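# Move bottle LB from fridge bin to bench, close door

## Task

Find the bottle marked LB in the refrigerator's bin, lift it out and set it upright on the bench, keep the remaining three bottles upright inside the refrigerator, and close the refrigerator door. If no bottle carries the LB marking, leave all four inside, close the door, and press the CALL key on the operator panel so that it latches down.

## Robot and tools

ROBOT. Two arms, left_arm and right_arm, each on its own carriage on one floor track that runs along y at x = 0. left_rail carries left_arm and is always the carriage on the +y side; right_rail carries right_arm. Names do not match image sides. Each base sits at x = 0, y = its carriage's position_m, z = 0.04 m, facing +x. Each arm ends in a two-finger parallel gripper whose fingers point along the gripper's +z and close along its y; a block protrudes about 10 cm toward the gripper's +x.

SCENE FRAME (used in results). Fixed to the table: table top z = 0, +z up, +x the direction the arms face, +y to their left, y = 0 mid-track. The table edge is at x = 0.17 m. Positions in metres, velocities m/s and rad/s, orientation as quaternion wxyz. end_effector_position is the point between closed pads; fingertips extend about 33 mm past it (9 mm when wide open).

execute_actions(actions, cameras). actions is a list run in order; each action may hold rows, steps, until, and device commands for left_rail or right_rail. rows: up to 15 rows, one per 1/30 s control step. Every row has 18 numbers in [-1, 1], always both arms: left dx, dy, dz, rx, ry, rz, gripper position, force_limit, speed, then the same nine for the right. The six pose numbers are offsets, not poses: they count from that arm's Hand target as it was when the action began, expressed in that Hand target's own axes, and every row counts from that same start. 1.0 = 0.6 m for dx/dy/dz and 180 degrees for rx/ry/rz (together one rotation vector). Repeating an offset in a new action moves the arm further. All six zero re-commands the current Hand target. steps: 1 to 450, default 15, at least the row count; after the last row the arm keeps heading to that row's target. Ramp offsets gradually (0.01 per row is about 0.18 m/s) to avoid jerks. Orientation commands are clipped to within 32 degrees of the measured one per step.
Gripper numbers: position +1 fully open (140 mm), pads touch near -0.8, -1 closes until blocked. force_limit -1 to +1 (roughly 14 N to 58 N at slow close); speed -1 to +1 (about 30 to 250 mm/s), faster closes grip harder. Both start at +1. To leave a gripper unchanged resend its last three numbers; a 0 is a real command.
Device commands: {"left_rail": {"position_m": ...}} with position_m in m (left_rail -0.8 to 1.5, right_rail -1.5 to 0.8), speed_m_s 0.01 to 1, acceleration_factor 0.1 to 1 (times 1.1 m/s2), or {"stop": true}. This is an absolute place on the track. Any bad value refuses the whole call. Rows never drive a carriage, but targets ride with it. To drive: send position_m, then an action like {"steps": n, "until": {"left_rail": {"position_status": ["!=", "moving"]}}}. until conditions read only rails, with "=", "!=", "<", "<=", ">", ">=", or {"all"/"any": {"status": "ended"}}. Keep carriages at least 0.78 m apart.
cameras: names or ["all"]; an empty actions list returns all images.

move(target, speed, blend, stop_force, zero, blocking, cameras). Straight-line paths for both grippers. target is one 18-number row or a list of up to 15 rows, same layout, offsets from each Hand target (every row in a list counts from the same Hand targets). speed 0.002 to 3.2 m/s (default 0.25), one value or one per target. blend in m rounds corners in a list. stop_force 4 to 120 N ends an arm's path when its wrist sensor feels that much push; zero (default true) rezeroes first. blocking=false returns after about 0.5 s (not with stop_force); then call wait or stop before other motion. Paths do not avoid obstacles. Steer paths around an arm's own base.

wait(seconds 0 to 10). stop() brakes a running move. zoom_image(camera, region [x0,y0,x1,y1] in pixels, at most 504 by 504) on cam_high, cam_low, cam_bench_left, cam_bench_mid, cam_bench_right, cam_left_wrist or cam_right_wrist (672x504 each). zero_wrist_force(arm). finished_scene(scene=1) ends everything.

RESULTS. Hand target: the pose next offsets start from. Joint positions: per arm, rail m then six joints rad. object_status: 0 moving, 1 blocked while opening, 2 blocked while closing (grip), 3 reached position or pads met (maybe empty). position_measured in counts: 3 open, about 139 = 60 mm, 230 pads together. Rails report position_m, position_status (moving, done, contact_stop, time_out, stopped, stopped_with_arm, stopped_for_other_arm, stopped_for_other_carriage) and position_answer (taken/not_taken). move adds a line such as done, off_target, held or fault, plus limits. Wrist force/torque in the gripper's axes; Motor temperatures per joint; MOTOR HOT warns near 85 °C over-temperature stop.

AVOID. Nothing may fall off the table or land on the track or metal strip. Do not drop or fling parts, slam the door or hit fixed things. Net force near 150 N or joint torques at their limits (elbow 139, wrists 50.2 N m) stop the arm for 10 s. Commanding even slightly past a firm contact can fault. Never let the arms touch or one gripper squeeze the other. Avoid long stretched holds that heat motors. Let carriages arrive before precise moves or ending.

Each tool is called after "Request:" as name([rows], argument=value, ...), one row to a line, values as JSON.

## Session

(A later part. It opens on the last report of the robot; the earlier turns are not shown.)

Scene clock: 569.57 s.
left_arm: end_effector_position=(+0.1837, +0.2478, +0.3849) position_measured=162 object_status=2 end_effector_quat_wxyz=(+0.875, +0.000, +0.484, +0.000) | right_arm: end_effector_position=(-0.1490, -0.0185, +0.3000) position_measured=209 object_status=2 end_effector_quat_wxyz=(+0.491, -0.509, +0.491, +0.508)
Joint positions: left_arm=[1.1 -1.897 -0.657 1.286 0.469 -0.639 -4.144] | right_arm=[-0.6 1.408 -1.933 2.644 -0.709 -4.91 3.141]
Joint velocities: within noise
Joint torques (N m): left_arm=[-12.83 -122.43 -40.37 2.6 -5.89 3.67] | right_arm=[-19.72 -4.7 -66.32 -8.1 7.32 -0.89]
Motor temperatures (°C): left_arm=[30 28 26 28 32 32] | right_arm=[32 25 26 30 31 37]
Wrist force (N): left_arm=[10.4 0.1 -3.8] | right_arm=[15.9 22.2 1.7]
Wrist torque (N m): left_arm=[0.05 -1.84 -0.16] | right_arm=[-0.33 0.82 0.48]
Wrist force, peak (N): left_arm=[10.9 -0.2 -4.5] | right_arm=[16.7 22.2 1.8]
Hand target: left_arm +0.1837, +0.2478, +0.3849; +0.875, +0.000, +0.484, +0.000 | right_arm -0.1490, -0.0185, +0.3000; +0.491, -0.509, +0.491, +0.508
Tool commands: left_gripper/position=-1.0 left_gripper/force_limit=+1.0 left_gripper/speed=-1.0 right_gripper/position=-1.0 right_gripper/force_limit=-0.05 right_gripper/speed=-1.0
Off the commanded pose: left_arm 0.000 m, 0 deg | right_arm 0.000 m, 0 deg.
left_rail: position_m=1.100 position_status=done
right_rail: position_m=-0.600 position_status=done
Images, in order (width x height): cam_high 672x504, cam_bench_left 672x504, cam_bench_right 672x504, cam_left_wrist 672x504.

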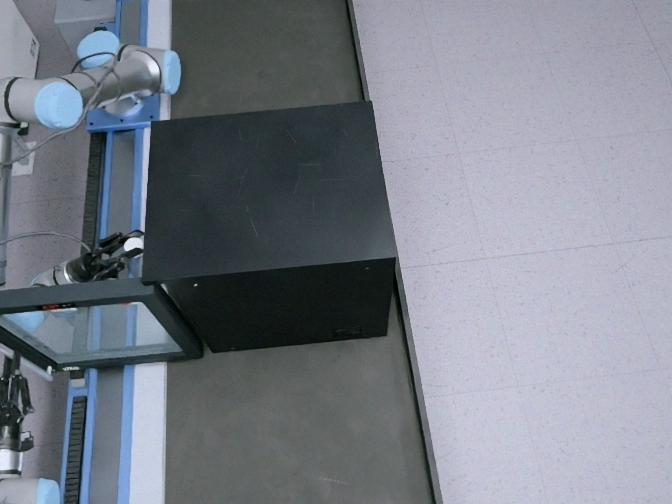

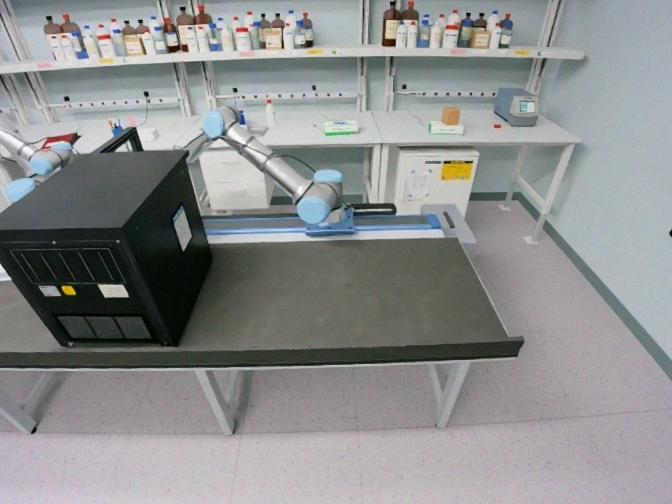

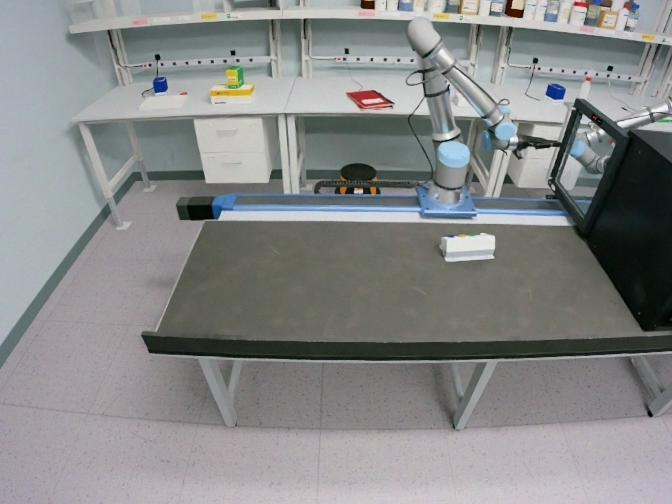

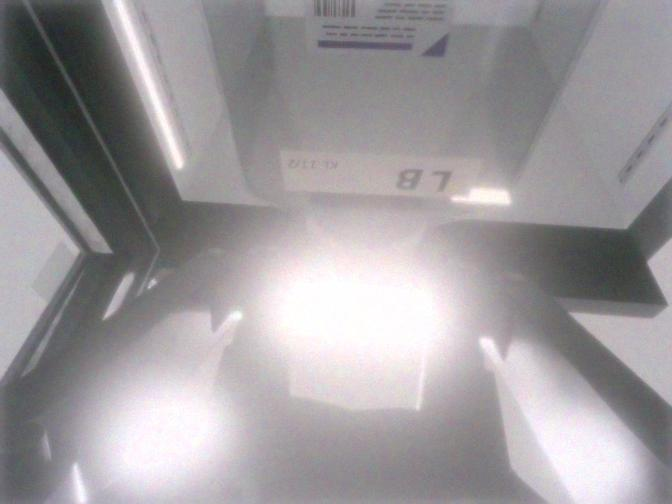

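Request:
execute_actions([
  {"left_rail":{"position_m":1.5,"speed_m_s":0.3,"acceleration_factor":0.25},"steps":150,"until":{"left_rail":{"position_status":["!=","moving"]}}},
], cameras=["cam_high","cam_bench_left","cam_bench_mid","cam_left_wrist"])

Scene clock: 594.87 s.
left_arm: end_effector_position=(+0.1837, +0.6478, +0.3849) position_measured=162 object_status=2 end_effector_quat_wxyz=(+0.875, +0.000, +0.484, +0.000) | right_arm: end_effector_position=(-0.1490, -0.0185, +0.3000) position_measured=209 object_status=2 end_effector_quat_wxyz=(+0.491, -0.509, +0.491, +0.508)
Joint positions: left_arm=[1.5 -1.897 -0.657 1.286 0.469 -0.639 -4.144] | right_arm=[-0.6 1.408 -1.933 2.644 -0.709 -4.91 3.141]
Joint torques (N m): left_arm=[-7.93 -119.09 -27.55 3.28 -5.19 3.61] | right_arm=[-17.9 -5.53 -65.93 -8.33 7.83 -0.83]
Wrist force (N): left_arm=[10.4 0.3 -4.2] | right_arm=[16.1 21.6 1.8]
Wrist torque (N m): left_arm=[0.10 -1.82 -0.15] | right_arm=[-0.47 0.88 0.49]
Wrist force, peak (N): left_arm=[10.9 -0.1 -4.4] | right_arm=[16.9 22.1 1.5]
Hand target: left_arm +0.1837, +0.6478, +0.3849; +0.875, +0.000, +0.484, +0.000 | right_arm -0.1490, -0.0185, +0.3000; +0.491, -0.509, +0.491, +0.508
Tool commands: left_gripper/position=-1.0 left_gripper/force_limit=+1.0 left_gripper/speed=-1.0 right_gripper/position=-1.0 right_gripper/force_limit=-0.05 right_gripper/speed=-1.0
Off the commanded pose: left_arm 0.000 m, 0 deg | right_arm 0.000 m, 0 deg.
left_rail: position_m=1.500 speed_m_s=0.30 position_status=done
right_rail: position_m=-0.600 position_status=done
Images, in order (width x height): cam_high 672x504, cam_bench_left 672x504, cam_bench_mid 672x504, cam_left_wrist 672x504.

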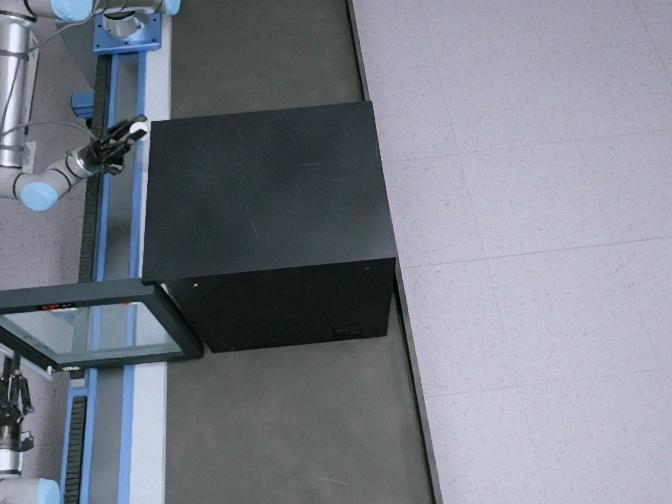

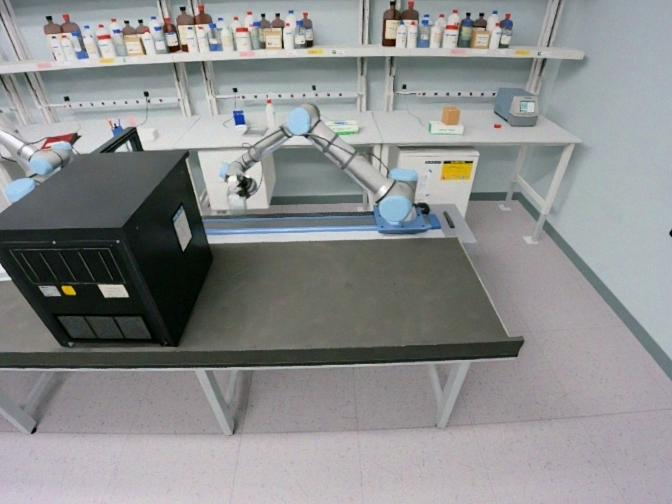

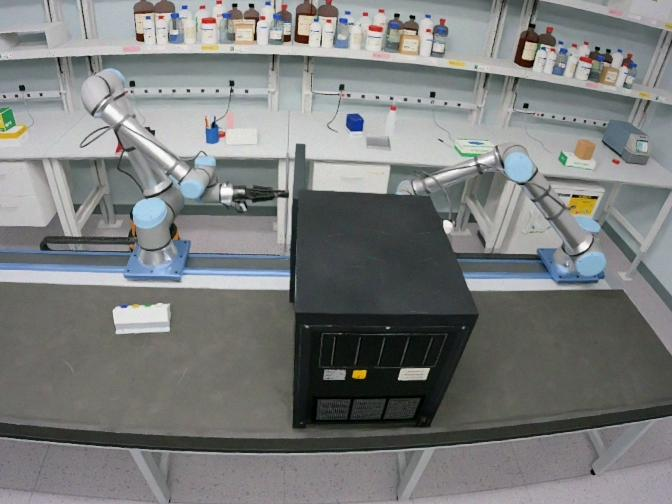

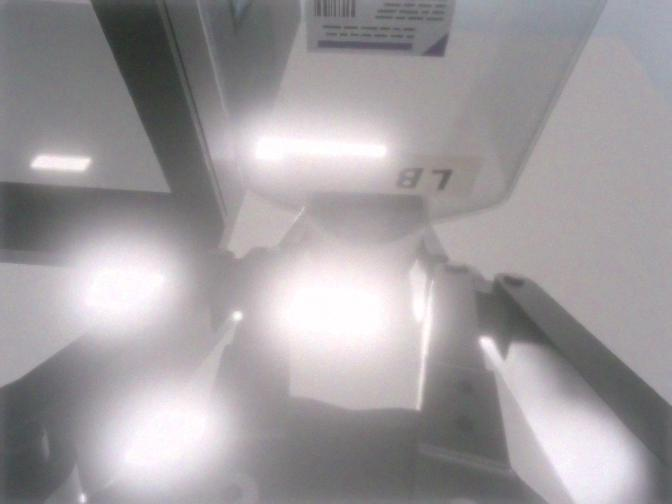

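Request:
zoom_image(camera="cam_bench_left", region=[200, 130, 300, 230])

Request:
zoom_image(camera="cam_high", region=[80, 90, 180, 190])

Scaled by 5.040 from the camera's 672x504 image, which has a finer 960x720 frame.

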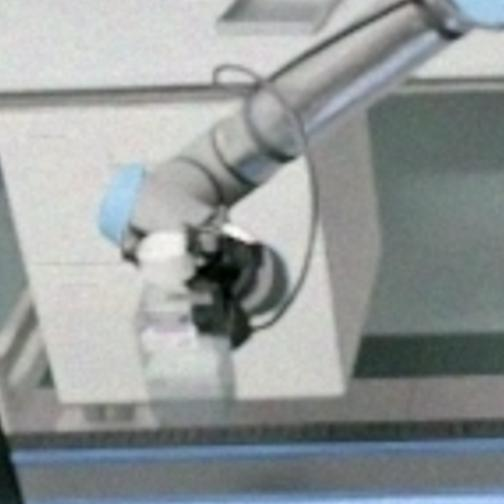

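Scaled by 5.040 from the camera's 672x504 image, which has a finer 960x720 frame.

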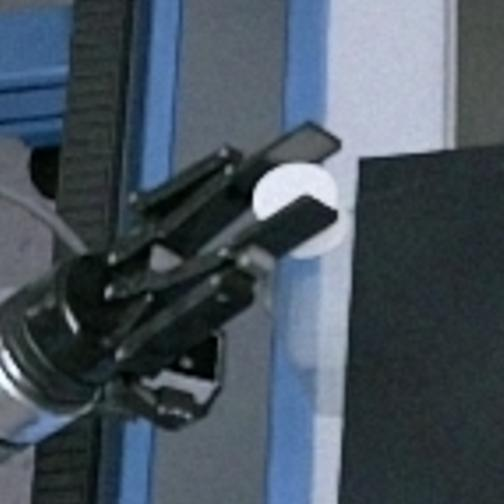

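Request:
move([
  [0,0.2,0,0,0,0,-1,1,-1,0,0,0,0,0,0,-1,-0.05,-1],
  [0.2297,0.2,0.3675,0,0.122,0,-1,1,-1,0,0,0,0,0,0,-1,-0.05,-1],
], speed=0.1, blend=0.04, cameras=["cam_high","cam_bench_left","cam_left_wrist"])

Request:
zoom_image(camera="cam_bench_left", region=[200, 150, 360, 310])

Scene clock: 606.70 s.
left_arm: end_effector_position=(+0.4437, +0.7679, +0.3852) position_measured=162 object_status=2 end_effector_quat_wxyz=(+0.767, +0.000, +0.642, +0.000) | right_arm: end_effector_position=(-0.1490, -0.0185, +0.3000) position_measured=209 object_status=2 end_effector_quat_wxyz=(+0.491, -0.509, +0.491, +0.508)
Joint positions: left_arm=[1.5 -1.661 -0.937 1.562 0.475 -0.198 -4.235] | right_arm=[-0.6 1.408 -1.933 2.644 -0.709 -4.91 3.141]
Joint torques (N m): left_arm=[10.18 -81.53 -41.55 8.48 -2.08 -2.99] | right_arm=[-16.81 -6.54 -65.4 -8.14 7.84 -0.62]
Wrist force (N): left_arm=[11.5 0.0 -2.4] | right_arm=[16.0 21.7 1.6]
Wrist torque (N m): left_arm=[0.00 -1.91 0.07] | right_arm=[-0.44 0.81 0.48]
Wrist force, peak (N): left_arm=[11.9 0.1 -2.8] | right_arm=[16.8 22.3 1.9]
Hand target: left_arm +0.4437, +0.7678, +0.3852; +0.767, +0.000, +0.642, +0.000 | right_arm -0.1490, -0.0185, +0.3000; +0.491, -0.509, +0.491, +0.508
Off the commanded pose: left_arm 0.000 m, 0 deg | right_arm 0.000 m, 0 deg.
left_rail: position_m=1.500 speed_m_s=0.30 position_status=done
right_rail: position_m=-0.600 position_status=done
move: done
Images, in order (width x height): cam_high 672x504, cam_bench_left 672x504, cam_left_wrist 672x504.

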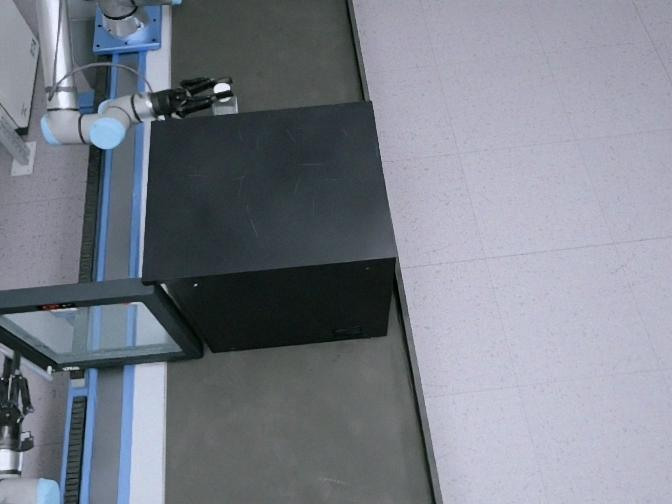

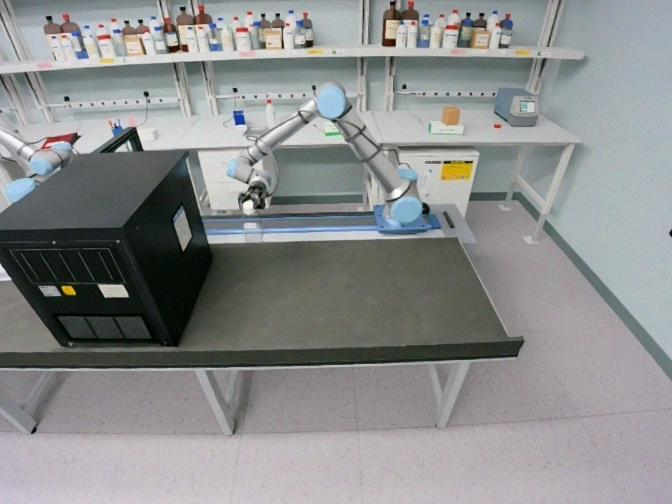

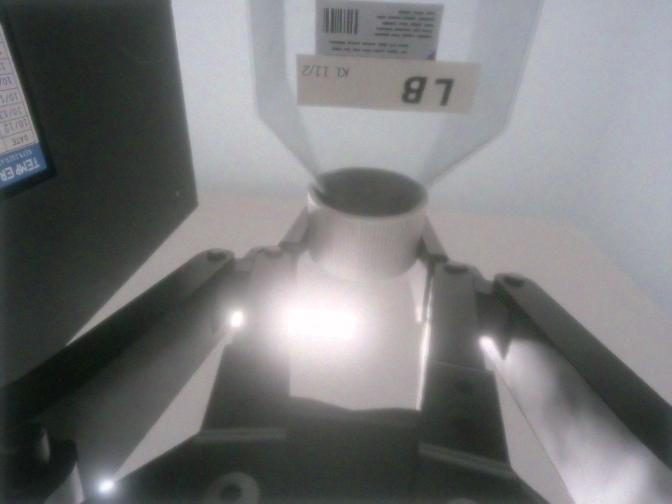

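Scaled by 3.150 from the camera's 672x504 image, which has a finer 960x720 frame.

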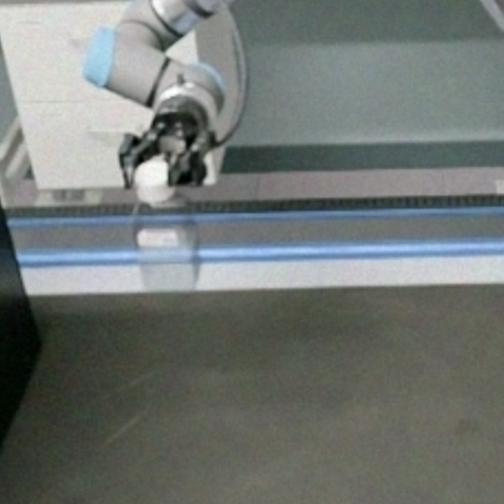

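Request:
move(target=[0.3095,0,-0.0208,0,0.139,0,-1,1,-1,0,0,0,0,0,0,-1,-0.05,-1], speed=0.08, cameras=["cam_bench_left","cam_left_wrist"])

Request:
zoom_image(camera="cam_bench_left", region=[180, 150, 340, 310])

Scene clock: 615.57 s.
left_arm: end_effector_position=(+0.4641, +0.7679, +0.2002) position_measured=162 object_status=2 end_effector_quat_wxyz=(+0.609, +0.000, +0.793, +0.000) | right_arm: end_effector_position=(-0.1490, -0.0185, +0.3000) position_measured=209 object_status=2 end_effector_quat_wxyz=(+0.491, -0.509, +0.491, +0.508)
Joint positions: left_arm=[1.5 -1.625 -0.797 1.56 1.006 0.265 -4.917] | right_arm=[-0.6 1.408 -1.933 2.644 -0.709 -4.91 3.141]
Joint torques (N m): left_arm=[3.48 -86.38 -36.79 8.41 -1.89 -3.23] | right_arm=[-17.51 -8 -64.88 -8.44 8.08 -0.84]
Wrist force (N): left_arm=[11.3 0.8 -1.0] | right_arm=[16.5 22.3 1.4]
Wrist torque (N m): left_arm=[0.06 -1.80 0.16] | right_arm=[-0.30 0.80 0.48]
Wrist force, peak (N): left_arm=[12.6 0.9 -1.7] | right_arm=[16.6 22.4 1.8]
Hand target: left_arm +0.4641, +0.7679, +0.2002; +0.609, +0.000, +0.793, +0.000 | right_arm -0.1490, -0.0185, +0.3000; +0.491, -0.509, +0.491, +0.508
Off the commanded pose: left_arm 0.000 m, 0 deg | right_arm 0.000 m, 0 deg.
left_rail: position_m=1.500 speed_m_s=0.30 position_status=done
right_rail: position_m=-0.600 position_status=done
move: done
Images, in order (width x height): cam_bench_left 672x504, cam_left_wrist 672x504.

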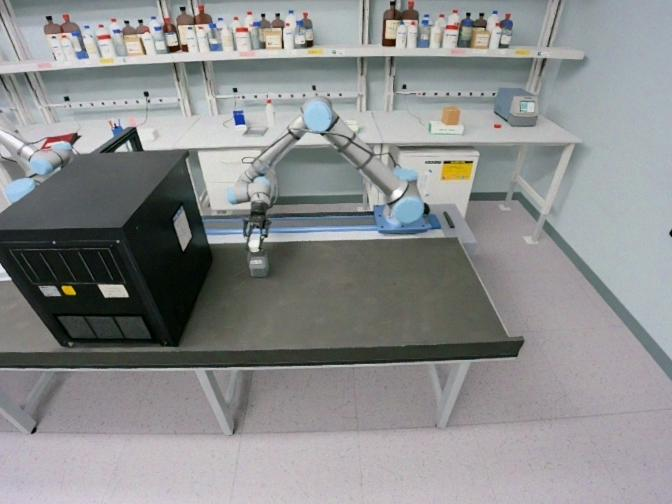

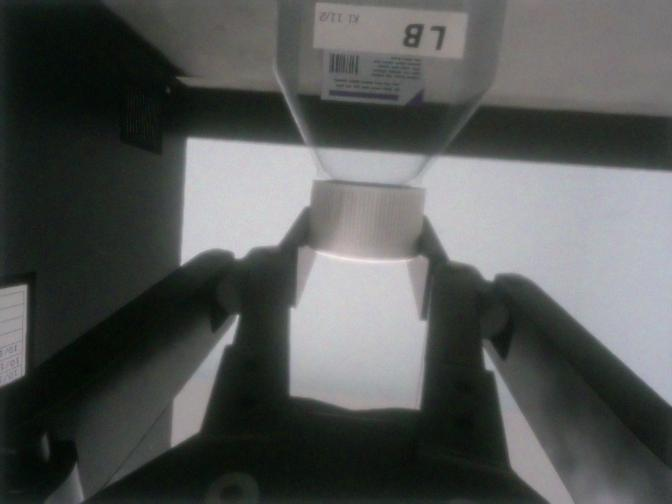

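Scaled by 3.150 from the camera's 672x504 image, which has a finer 960x720 frame.

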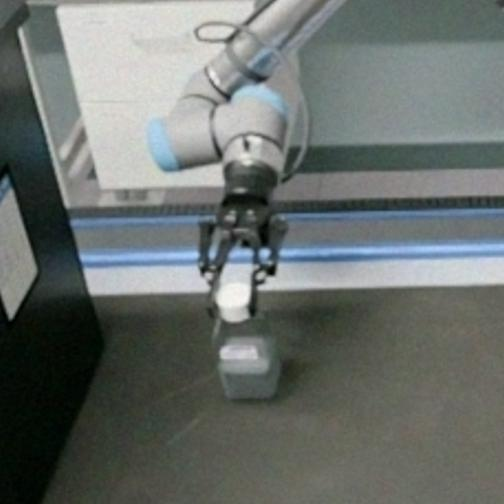

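Request:
move(target=[0.1288,0,0.0345,0,0,0,-1,1,-1,0,0,0,0,0,0,-1,-0.05,-1], speed=0.015, stop_force=7, cameras=["cam_bench_left","cam_left_wrist"])

Request:
zoom_image(camera="cam_bench_left", region=[200, 190, 320, 310])

Scene clock: 620.63 s.
left_arm: end_effector_position=(+0.4641, +0.7679, +0.1812) position_measured=162 object_status=2 end_effector_quat_wxyz=(+0.609, +0.000, +0.793, +0.000) | right_arm: end_effector_position=(-0.1490, -0.0185, +0.3000) position_measured=209 object_status=2 end_effector_quat_wxyz=(+0.491, -0.509, +0.491, +0.508)
Joint positions: left_arm=[1.5 -1.625 -0.776 1.562 0.983 0.266 -4.918] | right_arm=[-0.6 1.408 -1.933 2.644 -0.709 -4.91 3.141]
Joint torques (N m): left_arm=[-1.02 -108.7 -24.02 7.76 -1.21 -1.96] | right_arm=[-17.05 -7.46 -64.83 -8.39 8.21 -0.64]
Wrist force (N): left_arm=[7.1 0.7 -3.6] | right_arm=[15.8 21.7 1.4]
Wrist torque (N m): left_arm=[0.07 -1.93 0.21] | right_arm=[-0.45 0.85 0.49]
Wrist force, peak (N): left_arm=[-9.2 -0.7 -8.7] | right_arm=[17.0 22.2 1.7]
Hand target: left_arm +0.4641, +0.7678, +0.1812; +0.609, +0.000, +0.793, +0.000 (not the last commanded pose) | right_arm -0.1490, -0.0185, +0.3000; +0.491, -0.509, +0.491, +0.508
Off the commanded pose: left_arm 0.061 m, 0 deg | right_arm 0.000 m, 0 deg.
left_rail: position_m=1.500 speed_m_s=0.30 position_status=done
right_rail: position_m=-0.600 position_status=done
move: contact (left_arm)
Images, in order (width x height): cam_bench_left 672x504, cam_left_wrist 672x504.

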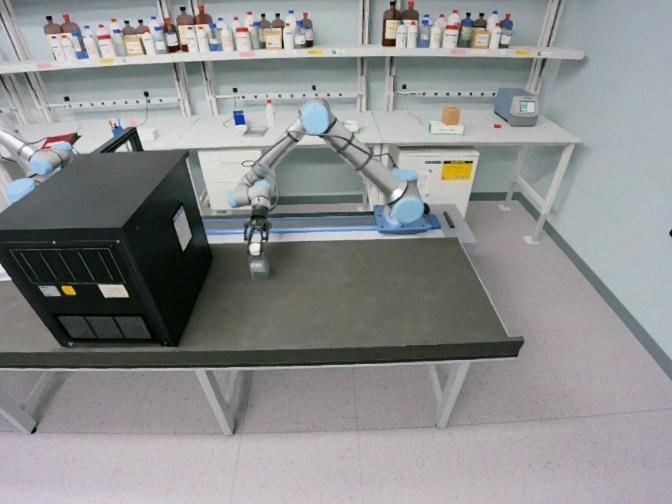

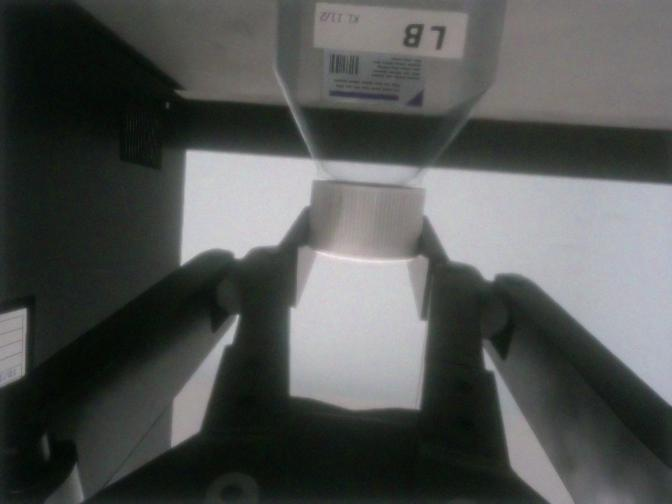

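Scaled by 4.200 from the camera's 672x504 image, which has a finer 960x720 frame.

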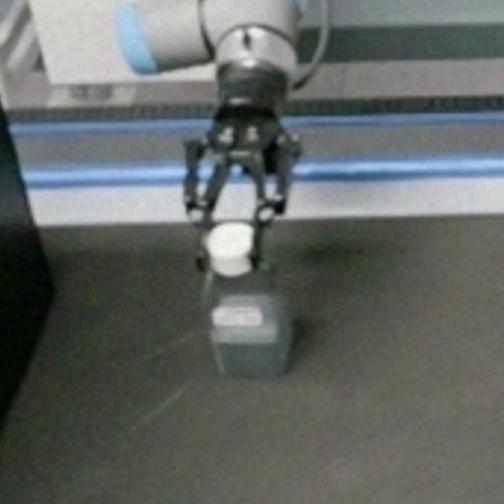

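Request:
move(target=[0.0161,0,0.0043,0,0,0,-1,1,-1,0,0,0,0,0,0,-1,-0.05,-1], speed=0.01, stop_force=8, cameras=["cam_left_wrist"])

Request:
zoom_image(camera="cam_left_wrist", region=[200, 0, 560, 270])

Scene clock: 625.80 s.
left_arm: end_effector_position=(+0.4641, +0.7678, +0.1809) position_measured=162 object_status=2 end_effector_quat_wxyz=(+0.609, +0.000, +0.793, +0.000) | right_arm: end_effector_position=(-0.1490, -0.0185, +0.3000) position_measured=209 object_status=2 end_effector_quat_wxyz=(+0.491, -0.509, +0.491, +0.508)
Joint positions: left_arm=[1.5 -1.625 -0.775 1.562 0.983 0.265 -4.918] | right_arm=[-0.6 1.408 -1.933 2.644 -0.709 -4.91 3.141]
Joint torques (N m): left_arm=[-1.57 -99.5 -29.81 6.62 2.9 -2.29] | right_arm=[-16.57 -8.64 -63.95 -8.33 8.41 -0.61]
Wrist force (N): left_arm=[-1.8 0.1 -6.8] | right_arm=[16.3 21.7 1.7]
Wrist torque (N m): left_arm=[0.10 -1.77 0.22] | right_arm=[-0.45 0.81 0.49]
Wrist force, peak (N): left_arm=[-6.0 0.0 -8.8] | right_arm=[17.0 22.1 1.7]
Hand target: left_arm +0.4641, +0.7678, +0.1809; +0.609, +0.000, +0.793, +0.000 (not the last commanded pose) | right_arm -0.1490, -0.0185, +0.3000; +0.491, -0.509, +0.491, +0.508
Off the commanded pose: left_arm 0.010 m, 0 deg | right_arm 0.000 m, 0 deg.
left_rail: position_m=1.500 speed_m_s=0.30 position_status=done
right_rail: position_m=-0.600 position_status=done
move: contact (left_arm)
Images, in order (width x height): cam_left_wrist 672x504.

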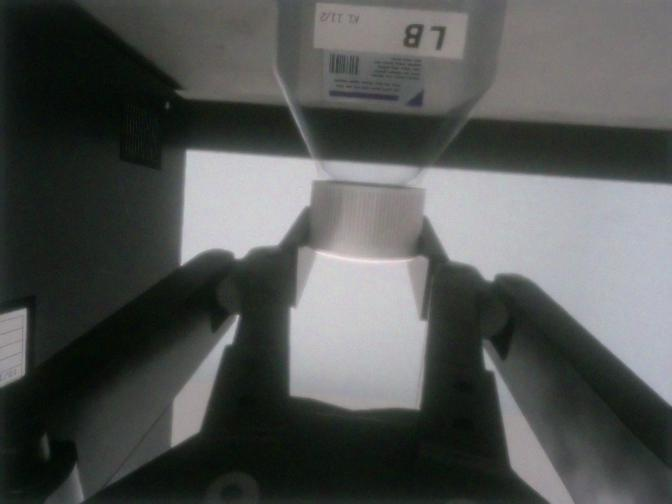

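Scaled by 1.400 from the camera's 672x504 image, which has a finer 960x720 frame.

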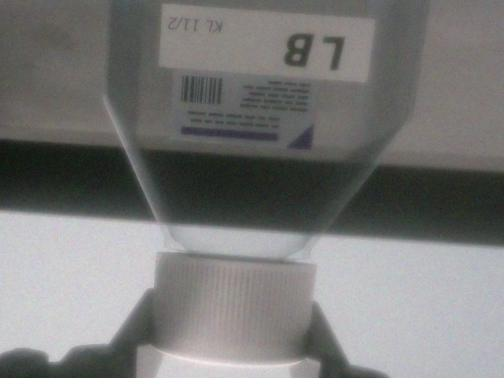

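Request:
move(target=[0,0,0,0,0,0,-0.2,1,-1,0,0,0,0,0,0,-1,-0.05,-1], cameras=["cam_left_wrist","cam_bench_left"])

Request:
zoom_image(camera="cam_bench_left", region=[200, 190, 320, 310])

Scene clock: 630.07 s.
left_arm: end_effector_position=(+0.4641, +0.7678, +0.1809) position_measured=154 object_status=3 end_effector_quat_wxyz=(+0.609, +0.000, +0.793, +0.000) | right_arm: end_effector_position=(-0.1490, -0.0185, +0.3000) position_measured=209 object_status=2 end_effector_quat_wxyz=(+0.491, -0.509, +0.491, +0.508)
Joint positions: left_arm=[1.5 -1.625 -0.775 1.562 0.983 0.265 -4.918] | right_arm=[-0.6 1.408 -1.933 2.644 -0.709 -4.91 3.141]
Joint torques (N m): left_arm=[-5.46 -101.14 -21.14 6.4 -2.25 -2.93] | right_arm=[-15.74 -8.53 -64.4 -8.66 8.35 -0.61]
Wrist force (N): left_arm=[8.0 0.6 -3.0] | right_arm=[16.0 21.7 1.4]
Wrist torque (N m): left_arm=[-0.01 -1.73 0.16] | right_arm=[-0.44 0.80 0.48]
Wrist force, peak (N): left_arm=[8.8 1.0 -2.5] | right_arm=[17.0 22.1 1.7]
Hand target: left_arm +0.4641, +0.7678, +0.1809; +0.609, +0.000, +0.793, +0.000 | right_arm -0.1490, -0.0185, +0.3000; +0.491, -0.509, +0.491, +0.508
Off the commanded pose: left_arm 0.000 m, 0 deg | right_arm 0.000 m, 0 deg.
left_rail: position_m=1.500 speed_m_s=0.30 position_status=done
right_rail: position_m=-0.600 position_status=done
move: done
Images, in order (width x height): cam_bench_left 672x504, cam_left_wrist 672x504.

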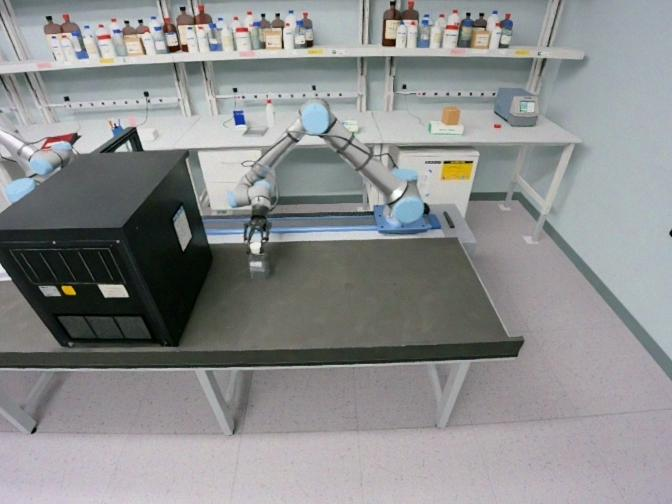

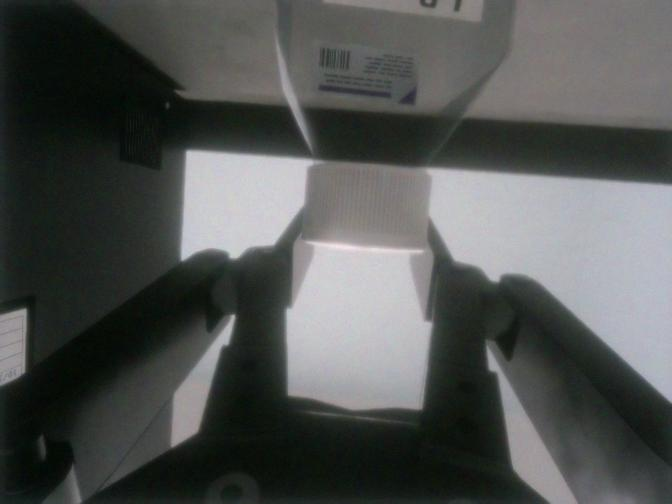

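Scaled by 4.200 from the camera's 672x504 image, which has a finer 960x720 frame.

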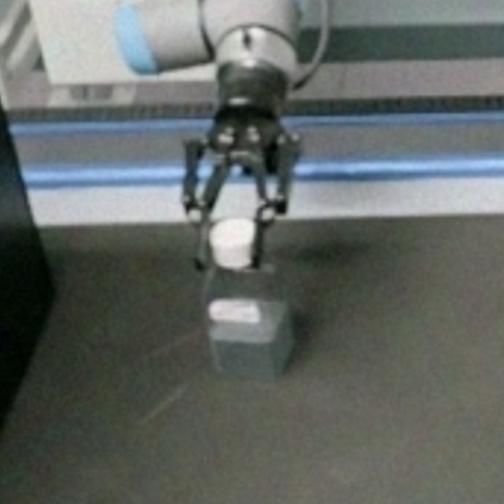

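Request:
move(target=[0,0,0,0,0,0,0.0,1,-1,0,0,0,0,0,0,-1,-0.05,-1], cameras=["cam_left_wrist"])

Scene clock: 635.23 s.
left_arm: end_effector_position=(+0.4641, +0.7678, +0.1809) position_measured=129 object_status=0 end_effector_quat_wxyz=(+0.609, +0.000, +0.793, +0.000) | right_arm: end_effector_position=(-0.1490, -0.0185, +0.3000) position_measured=209 object_status=2 end_effector_quat_wxyz=(+0.491, -0.509, +0.491, +0.508)
Joint positions: left_arm=[1.5 -1.625 -0.775 1.562 0.983 0.265 -4.918] | right_arm=[-0.6 1.408 -1.933 2.644 -0.709 -4.91 3.141]
Joint torques (N m): left_arm=[-8.93 -99.71 -17.56 6.72 -5.82 -0.26] | right_arm=[-15.18 -9.72 -63.47 -8.42 8.59 -0.54]
Wrist force (N): left_arm=[8.4 0.5 -2.8] | right_arm=[16.2 21.8 2.2]
Wrist torque (N m): left_arm=[-0.01 -1.83 0.16] | right_arm=[-0.41 0.86 0.49]
Wrist force, peak (N): left_arm=[9.0 0.9 -3.1] | right_arm=[16.7 22.2 1.5]
Hand target: left_arm +0.4641, +0.7678, +0.1809; +0.609, +0.000, +0.793, +0.000 | right_arm -0.1490, -0.0185, +0.3000; +0.491, -0.509, +0.491, +0.508
Off the commanded pose: left_arm 0.000 m, 0 deg | right_arm 0.000 m, 0 deg.
left_rail: position_m=1.500 speed_m_s=0.30 position_status=done
right_rail: position_m=-0.600 position_status=done
move: done
Images, in order (width x height): cam_left_wrist 672x504.

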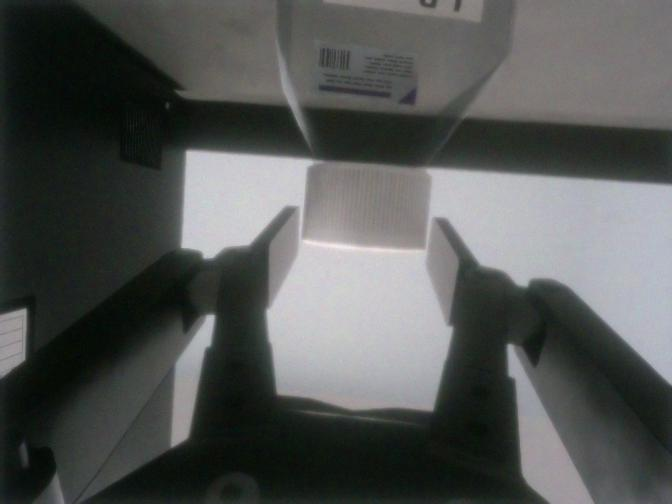

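Request:
move(target=[0,0,-0.33,0,0,0,0.0,1,-1,0,0,0,0,0,0,-1,-0.05,-1], speed=0.08, cameras=["cam_left_wrist","cam_bench_left","cam_high"])

Request:
zoom_image(camera="cam_bench_left", region=[200, 190, 320, 310])

Scene clock: 640.53 s.
left_arm: end_effector_position=(+0.2729, +0.7679, +0.2318) position_measured=129 object_status=3 end_effector_quat_wxyz=(+0.609, +0.000, +0.793, +0.000) | right_arm: end_effector_position=(-0.1490, -0.0185, +0.3000) position_measured=209 object_status=2 end_effector_quat_wxyz=(+0.491, -0.509, +0.491, +0.508)
Joint positions: left_arm=[1.5 -1.887 -0.811 1.679 1.565 0.406 -5.616] | right_arm=[-0.6 1.408 -1.933 2.644 -0.709 -4.91 3.141]
Joint torques (N m): left_arm=[-8.64 -102.21 -16.15 7.62 0.16 -3.25] | right_arm=[-14.38 -8.82 -63.84 -8.7 8.42 -0.38]
Wrist force (N): left_arm=[8.0 0.1 -2.5] | right_arm=[16.1 21.7 2.1]
Wrist torque (N m): left_arm=[-0.13 -1.71 0.12] | right_arm=[-0.43 0.81 0.48]
Wrist force, peak (N): left_arm=[8.9 1.6 -3.1] | right_arm=[16.7 22.2 1.4]
Hand target: left_arm +0.2728, +0.7679, +0.2318; +0.609, +0.000, +0.793, +0.000 | right_arm -0.1490, -0.0185, +0.3000; +0.491, -0.509, +0.491, +0.508
Off the commanded pose: left_arm 0.000 m, 0 deg | right_arm 0.000 m, 0 deg.
left_rail: position_m=1.500 speed_m_s=0.30 position_status=done
right_rail: position_m=-0.600 position_status=done
move: done
Images, in order (width x height): cam_high 672x504, cam_bench_left 672x504, cam_left_wrist 672x504.

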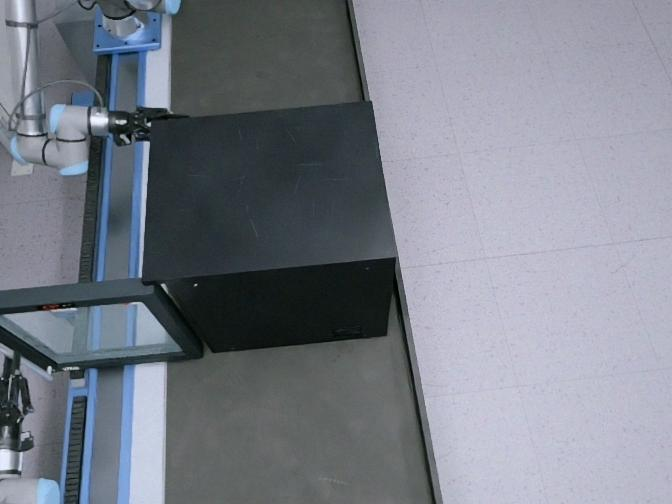

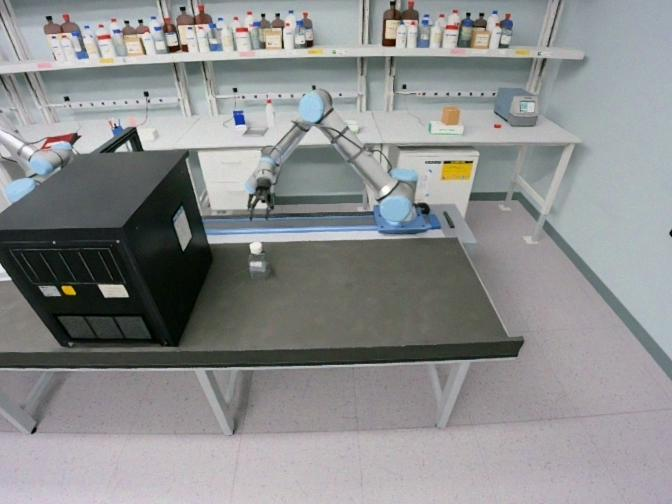

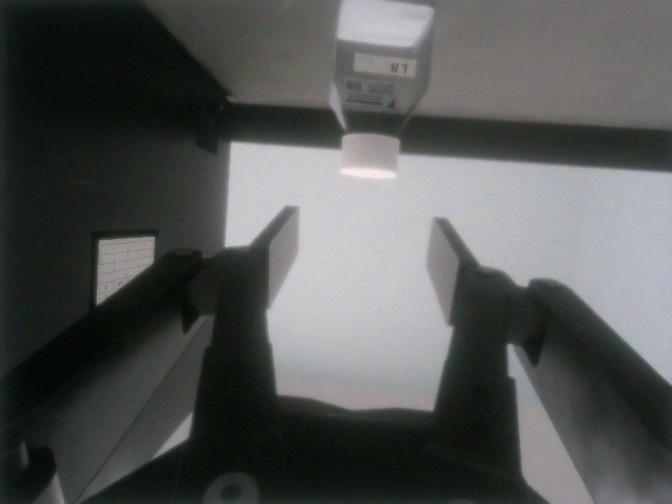

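Scaled by 4.200 from the camera's 672x504 image, which has a finer 960x720 frame.

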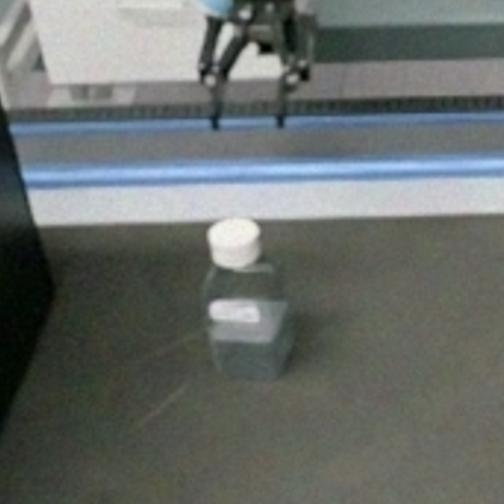

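Request:
move(target=[-0.0857,0,-0.1955,0,0,0,0.0,1,-1,0,0,0,0,0,0,-1,-0.05,-1], speed=0.15)

Request:
execute_actions([
  {"left_rail":{"position_m":1.1,"speed_m_s":0.4,"acceleration_factor":0.4},"steps":150,"until":{"left_rail":{"position_status":["!=","moving"]}}},
], cameras=["cam_high","cam_left_wrist"])

Scene clock: 646.43 s.
left_arm: end_effector_position=(+0.1728, +0.7679, +0.3116) position_measured=129 object_status=3 end_effector_quat_wxyz=(+0.609, +0.000, +0.793, +0.000) | right_arm: end_effector_position=(-0.1490, -0.0185, +0.3000) position_measured=209 object_status=2 end_effector_quat_wxyz=(+0.491, -0.509, +0.491, +0.508)
Joint positions: left_arm=[1.5 -2.016 -0.894 1.672 1.81 0.511 -5.788] | right_arm=[-0.6 1.408 -1.933 2.644 -0.709 -4.91 3.141]
Joint torques (N m): left_arm=[-11.33 -101.6 -37 6.99 1.23 -2.75] | right_arm=[-14.54 -10.04 -63.24 -8.83 8.82 -0.44]
Wrist force (N): left_arm=[7.8 1.0 -2.5] | right_arm=[16.0 22.0 2.0]
Wrist torque (N m): left_arm=[0.06 -1.65 0.07] | right_arm=[-0.38 0.82 0.49]
Wrist force, peak (N): left_arm=[8.5 0.5 -2.8] | right_arm=[16.8 22.2 1.3]
Hand target: left_arm +0.1726, +0.7679, +0.3117; +0.609, +0.000, +0.793, +0.000 | right_arm -0.1490, -0.0185, +0.3000; +0.491, -0.509, +0.491, +0.508
Off the commanded pose: left_arm 0.000 m, 0 deg | right_arm 0.000 m, 0 deg.
left_rail: position_m=1.500 speed_m_s=0.30 position_status=done
right_rail: position_m=-0.600 position_status=done
move: done

Scene clock: 648.60 s.
left_arm: end_effector_position=(+0.1726, +0.3679, +0.3117) position_measured=129 object_status=3 end_effector_quat_wxyz=(+0.609, +0.000, +0.793, +0.000) | right_arm: end_effector_position=(-0.1490, -0.0185, +0.3000) position_measured=209 object_status=2 end_effector_quat_wxyz=(+0.491, -0.509, +0.491, +0.508)
Joint positions: left_arm=[1.1 -2.016 -0.894 1.671 1.811 0.511 -5.789] | right_arm=[-0.6 1.408 -1.933 2.644 -0.709 -4.91 3.141]
Joint torques (N m): left_arm=[-8.63 -98.85 -27.21 5.77 -0.01 -2.58] | right_arm=[-14.27 -11.36 -63.21 -8.76 8.82 -0.52]
Wrist force (N): left_arm=[8.0 0.6 -2.3] | right_arm=[15.8 21.7 1.8]
Wrist torque (N m): left_arm=[-0.03 -1.68 0.06] | right_arm=[-0.45 0.85 0.47]
Wrist force, peak (N): left_arm=[8.2 1.7 -2.7] | right_arm=[16.8 22.0 1.7]
Hand target: left_arm +0.1726, +0.3679, +0.3117; +0.609, +0.000, +0.793, +0.000 | right_arm -0.1490, -0.0185, +0.3000; +0.491, -0.509, +0.491, +0.508
Tool commands: left_gripper/position=+0.0 left_gripper/force_limit=+1.0 left_gripper/speed=-1.0 right_gripper/position=-1.0 right_gripper/force_limit=-0.05 right_gripper/speed=-1.0
Off the commanded pose: left_arm 0.000 m, 0 deg | right_arm 0.000 m, 0 deg.
left_rail: position_m=1.100 speed_m_s=0.40 position_status=done
right_rail: position_m=-0.600 position_status=done
Images, in order (width x height): cam_high 672x504, cam_left_wrist 672x504.

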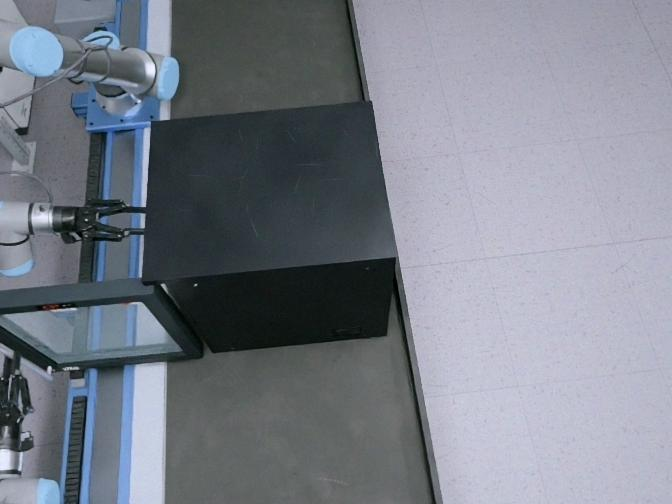

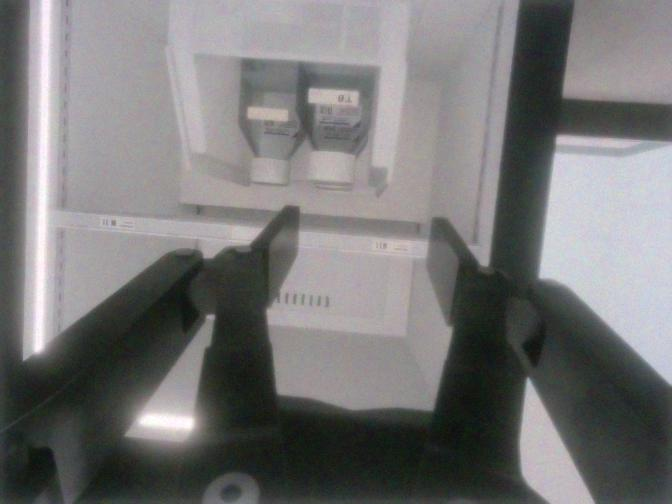

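Request:
execute_actions([
  {"left_rail":{"position_m":1.5,"speed_m_s":0.4,"acceleration_factor":0.4},"steps":150,"until":{"left_rail":{"position_status":["!=","moving"]}}},
])

Request:
move([
  [0,0,0,0,0,0,0.0,1,-1,0,0.0040,0.0503,0.0222,0,0,-1,-0.05,-1],
  [0,0,0,0,0,0,0.0,1,-1,0,0.0048,0.1009,0.0444,0,0,-1,-0.05,-1],
  [0,0,0,0,0,0,0.0,1,-1,0,0.0006,0.1644,0.0722,0,0,-1,-0.05,-1],
  [0,0,0,0,0,0,0.0,1,-1,0,-0.0093,0.2272,0.1,0,0,-1,-0.05,-1],
  [0,0,0,0,0,0,0.0,1,-1,0,-0.0243,0.2890,0.1278,0,0,-1,-0.05,-1],
  [0,0,0,0,0,0,0.0,1,-1,0,-0.0443,0.3493,0.1556,0,0,-1,-0.05,-1],
  [0,0,0,0,0,0,0.0,1,-1,0,-0.0690,0.4079,0.1833,0,0,-1,-0.05,-1],
  [0,0,0,0,0,0,0.0,1,-1,0,-0.0986,0.4640,0.2111,0,0,-1,-0.05,-1],
], speed=0.05, blend=0.015, stop_force=80, cameras=["cam_high"])

Scene clock: 666.30 s.
left_arm: end_effector_position=(+0.1726, +0.7679, +0.3117) position_measured=129 object_status=3 end_effector_quat_wxyz=(+0.609, +0.000, +0.793, +0.000) | right_arm: end_effector_position=(-0.1490, -0.0185, +0.3000) position_measured=209 object_status=2 end_effector_quat_wxyz=(+0.491, -0.509, +0.491, +0.508)
Joint positions: left_arm=[1.5 -2.016 -0.894 1.672 1.811 0.511 -5.789] | right_arm=[-0.6 1.408 -1.933 2.644 -0.709 -4.91 3.141]
Joint torques (N m): left_arm=[3.78 -86.86 -30.6 1.68 -3.6 -2.39] | right_arm=[-13.23 -11.32 -63.06 -8.82 9.08 -0.42]
Wrist force (N): left_arm=[7.9 0.7 -2.4] | right_arm=[16.4 21.8 2.0]
Wrist torque (N m): left_arm=[-0.01 -1.66 0.06] | right_arm=[-0.41 0.82 0.48]
Wrist force, peak (N): left_arm=[8.5 0.2 -2.5] | right_arm=[17.0 22.1 1.5]
Hand target: left_arm +0.1726, +0.7679, +0.3117; +0.609, +0.000, +0.793, +0.000 | right_arm -0.1490, -0.0185, +0.3000; +0.491, -0.509, +0.491, +0.508
Tool commands: left_gripper/position=+0.0 left_gripper/force_limit=+1.0 left_gripper/speed=-1.0 right_gripper/position=-1.0 right_gripper/force_limit=-0.05 right_gripper/speed=-1.0
Off the commanded pose: left_arm 0.000 m, 0 deg | right_arm 0.000 m, 0 deg.
left_rail: position_m=1.500 speed_m_s=0.40 position_status=done
right_rail: position_m=-0.600 position_status=done

Scene clock: 674.10 s.
left_arm: end_effector_position=(+0.1726, +0.7679, +0.3117) position_measured=129 object_status=3 end_effector_quat_wxyz=(+0.609, +0.000, +0.793, +0.000) | right_arm: end_effector_position=(-0.0997, +0.2618, +0.2995) position_measured=209 object_status=2 end_effector_quat_wxyz=(+0.630, -0.322, +0.630, +0.321)
Joint positions: left_arm=[1.5 -2.016 -0.894 1.671 1.811 0.511 -5.789] | right_arm=[-0.6 1.776 -1.227 1.95 -0.72 -3.88 3.142]
Joint torques (N m): left_arm=[3.46 -86.28 -35.66 1.71 -3.82 -2.29] | right_arm=[-7.8 -50.05 -56.37 0.8 1.33 1.71]
Wrist force (N): left_arm=[8.1 0.7 -2.2] | right_arm=[-2.0 -9.3 4.0]
Wrist torque (N m): left_arm=[-0.01 -1.70 0.07] | right_arm=[-0.06 0.42 0.59]
Wrist force, peak (N): left_arm=[8.4 0.6 -2.6] | right_arm=[10.1 35.3 1.0]
Hand target: left_arm +0.1726, +0.7679, +0.3117; +0.609, +0.000, +0.793, +0.000 | right_arm -0.0997, +0.2618, +0.2995; +0.630, -0.322, +0.630, +0.321
Off the commanded pose: left_arm 0.000 m, 0 deg | right_arm 0.000 m, 0 deg.
left_rail: position_m=1.500 speed_m_s=0.40 position_status=done
right_rail: position_m=-0.600 position_status=done
move: done
Images, in order (width x height): cam_high 672x504.

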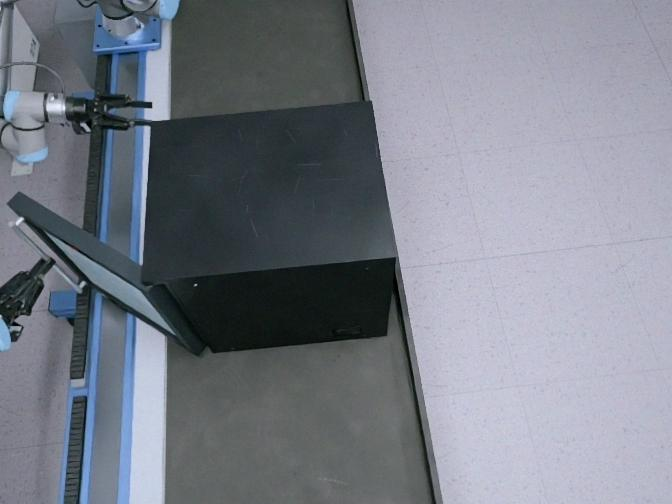

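Request:
move([
  [0,0,0,0,0,0,0.0,1,-1,0,0.0057,0.0631,0.0278,0,0,-1,-0.05,-1],
  [0,0,0,0,0,0,0.0,1,-1,0,0.0060,0.1268,0.0556,0,0,-1,-0.05,-1],
  [0,0,0,0,0,0,0.0,1,-1,0,0.0007,0.1897,0.0833,0,0,-1,-0.05,-1],
  [0,0,0,0,0,0,0.0,1,-1,0,-0.0102,0.2525,0.1111,0,0,-1,-0.05,-1],
  [0,0,0,0,0,0,0.0,1,-1,0,-0.0263,0.3135,0.1389,0,0,-1,-0.05,-1],
  [0,0,0,0,0,0,0.0,1,-1,0,-0.0480,0.3733,0.1667,0,0,-1,-0.05,-1],
  [0,0,0,0,0,0,0.0,1,-1,0,-0.0745,0.4310,0.1944,0,0,-1,-0.05,-1],
  [0,0,0,0,0,0,0.0,1,-1,0,-0.1058,0.4860,0.2222,0,0,-1,-0.05,-1],
], speed=0.05, blend=0.015, stop_force=80, cameras=["cam_high"])

Scene clock: 691.67 s.
left_arm: end_effector_position=(+0.1726, +0.7679, +0.3117) position_measured=129 object_status=3 end_effector_quat_wxyz=(+0.609, +0.000, +0.793, +0.000) | right_arm: end_effector_position=(+0.1229, +0.4605, +0.2992) position_measured=209 object_status=2 end_effector_quat_wxyz=(+0.702, -0.087, +0.702, +0.086)
Joint positions: left_arm=[1.5 -2.016 -0.894 1.671 1.811 0.511 -5.789] | right_arm=[-0.6 1.605 -0.736 1.118 -0.382 -3.353 3.14]
Joint torques (N m): left_arm=[4.6 -85.5 -36.49 2.07 -3.96 -1.76] | right_arm=[-4.17 -67.08 -55.14 1.91 -5.3 1.66]
Wrist force (N): left_arm=[8.4 0.9 -2.3] | right_arm=[-24.5 -26.4 5.4]
Wrist torque (N m): left_arm=[0.03 -1.76 0.06] | right_arm=[0.28 0.09 0.39]
Wrist force, peak (N): left_arm=[8.6 0.9 -2.4] | right_arm=[-25.0 -26.6 5.8]
Hand target: left_arm +0.1726, +0.7679, +0.3117; +0.609, +0.000, +0.793, +0.000 | right_arm +0.1229, +0.4605, +0.2992; +0.702, -0.087, +0.702, +0.086
Off the commanded pose: left_arm 0.000 m, 0 deg | right_arm 0.000 m, 0 deg.
left_rail: position_m=1.500 speed_m_s=0.40 position_status=done
right_rail: position_m=-0.600 position_status=done
move: done
Images, in order (width x height): cam_high 672x504.

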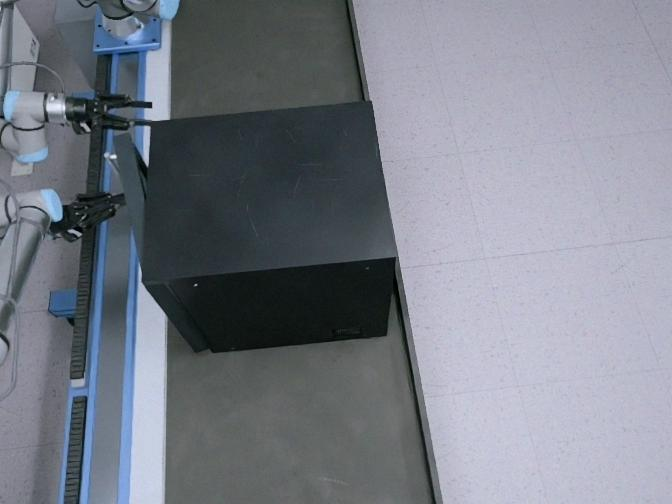

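Request:
move([
  [0,0,0,0,0,0,0.0,1,-1,0,0.0053,0.0635,0.0278,0,0,-1,-0.05,-1],
  [0,0,0,0,0,0,0.0,1,-1,0,0.0057,0.1268,0.0556,0,0,-1,-0.05,-1],
], speed=0.04, blend=0.015, stop_force=80)

Scene clock: 697.67 s.
left_arm: end_effector_position=(+0.1726, +0.7679, +0.3117) position_measured=129 object_status=3 end_effector_quat_wxyz=(+0.609, +0.000, +0.793, +0.000) | right_arm: end_effector_position=(+0.1959, +0.4823, +0.2992) position_measured=209 object_status=2 end_effector_quat_wxyz=(+0.707, -0.026, +0.707, +0.024)
Joint positions: left_arm=[1.5 -2.016 -0.894 1.671 1.811 0.511 -5.789] | right_arm=[-0.6 1.542 -0.609 0.879 -0.273 -3.241 3.136]
Joint torques (N m): left_arm=[5.49 -87.74 -36.17 2.28 -4.13 -1.34] | right_arm=[-17.94 -76.93 -47.93 4.36 4.95 1.3]
Wrist force (N): left_arm=[7.7 0.8 -2.5] | right_arm=[-24.9 0.1 4.1]
Wrist torque (N m): left_arm=[-0.01 -1.62 0.06] | right_arm=[-0.21 0.22 0.54]
Wrist force, peak (N): left_arm=[8.3 1.0 -2.5] | right_arm=[-25.3 -26.7 6.0]
Hand target: left_arm +0.1726, +0.7679, +0.3117; +0.609, +0.000, +0.793, +0.000 | right_arm +0.1959, +0.4823, +0.2992; +0.707, -0.026, +0.707, +0.024
Off the commanded pose: left_arm 0.000 m, 0 deg | right_arm 0.000 m, 0 deg.
left_rail: position_m=1.500 speed_m_s=0.40 position_status=done
right_rail: position_m=-0.600 position_status=done
move: done


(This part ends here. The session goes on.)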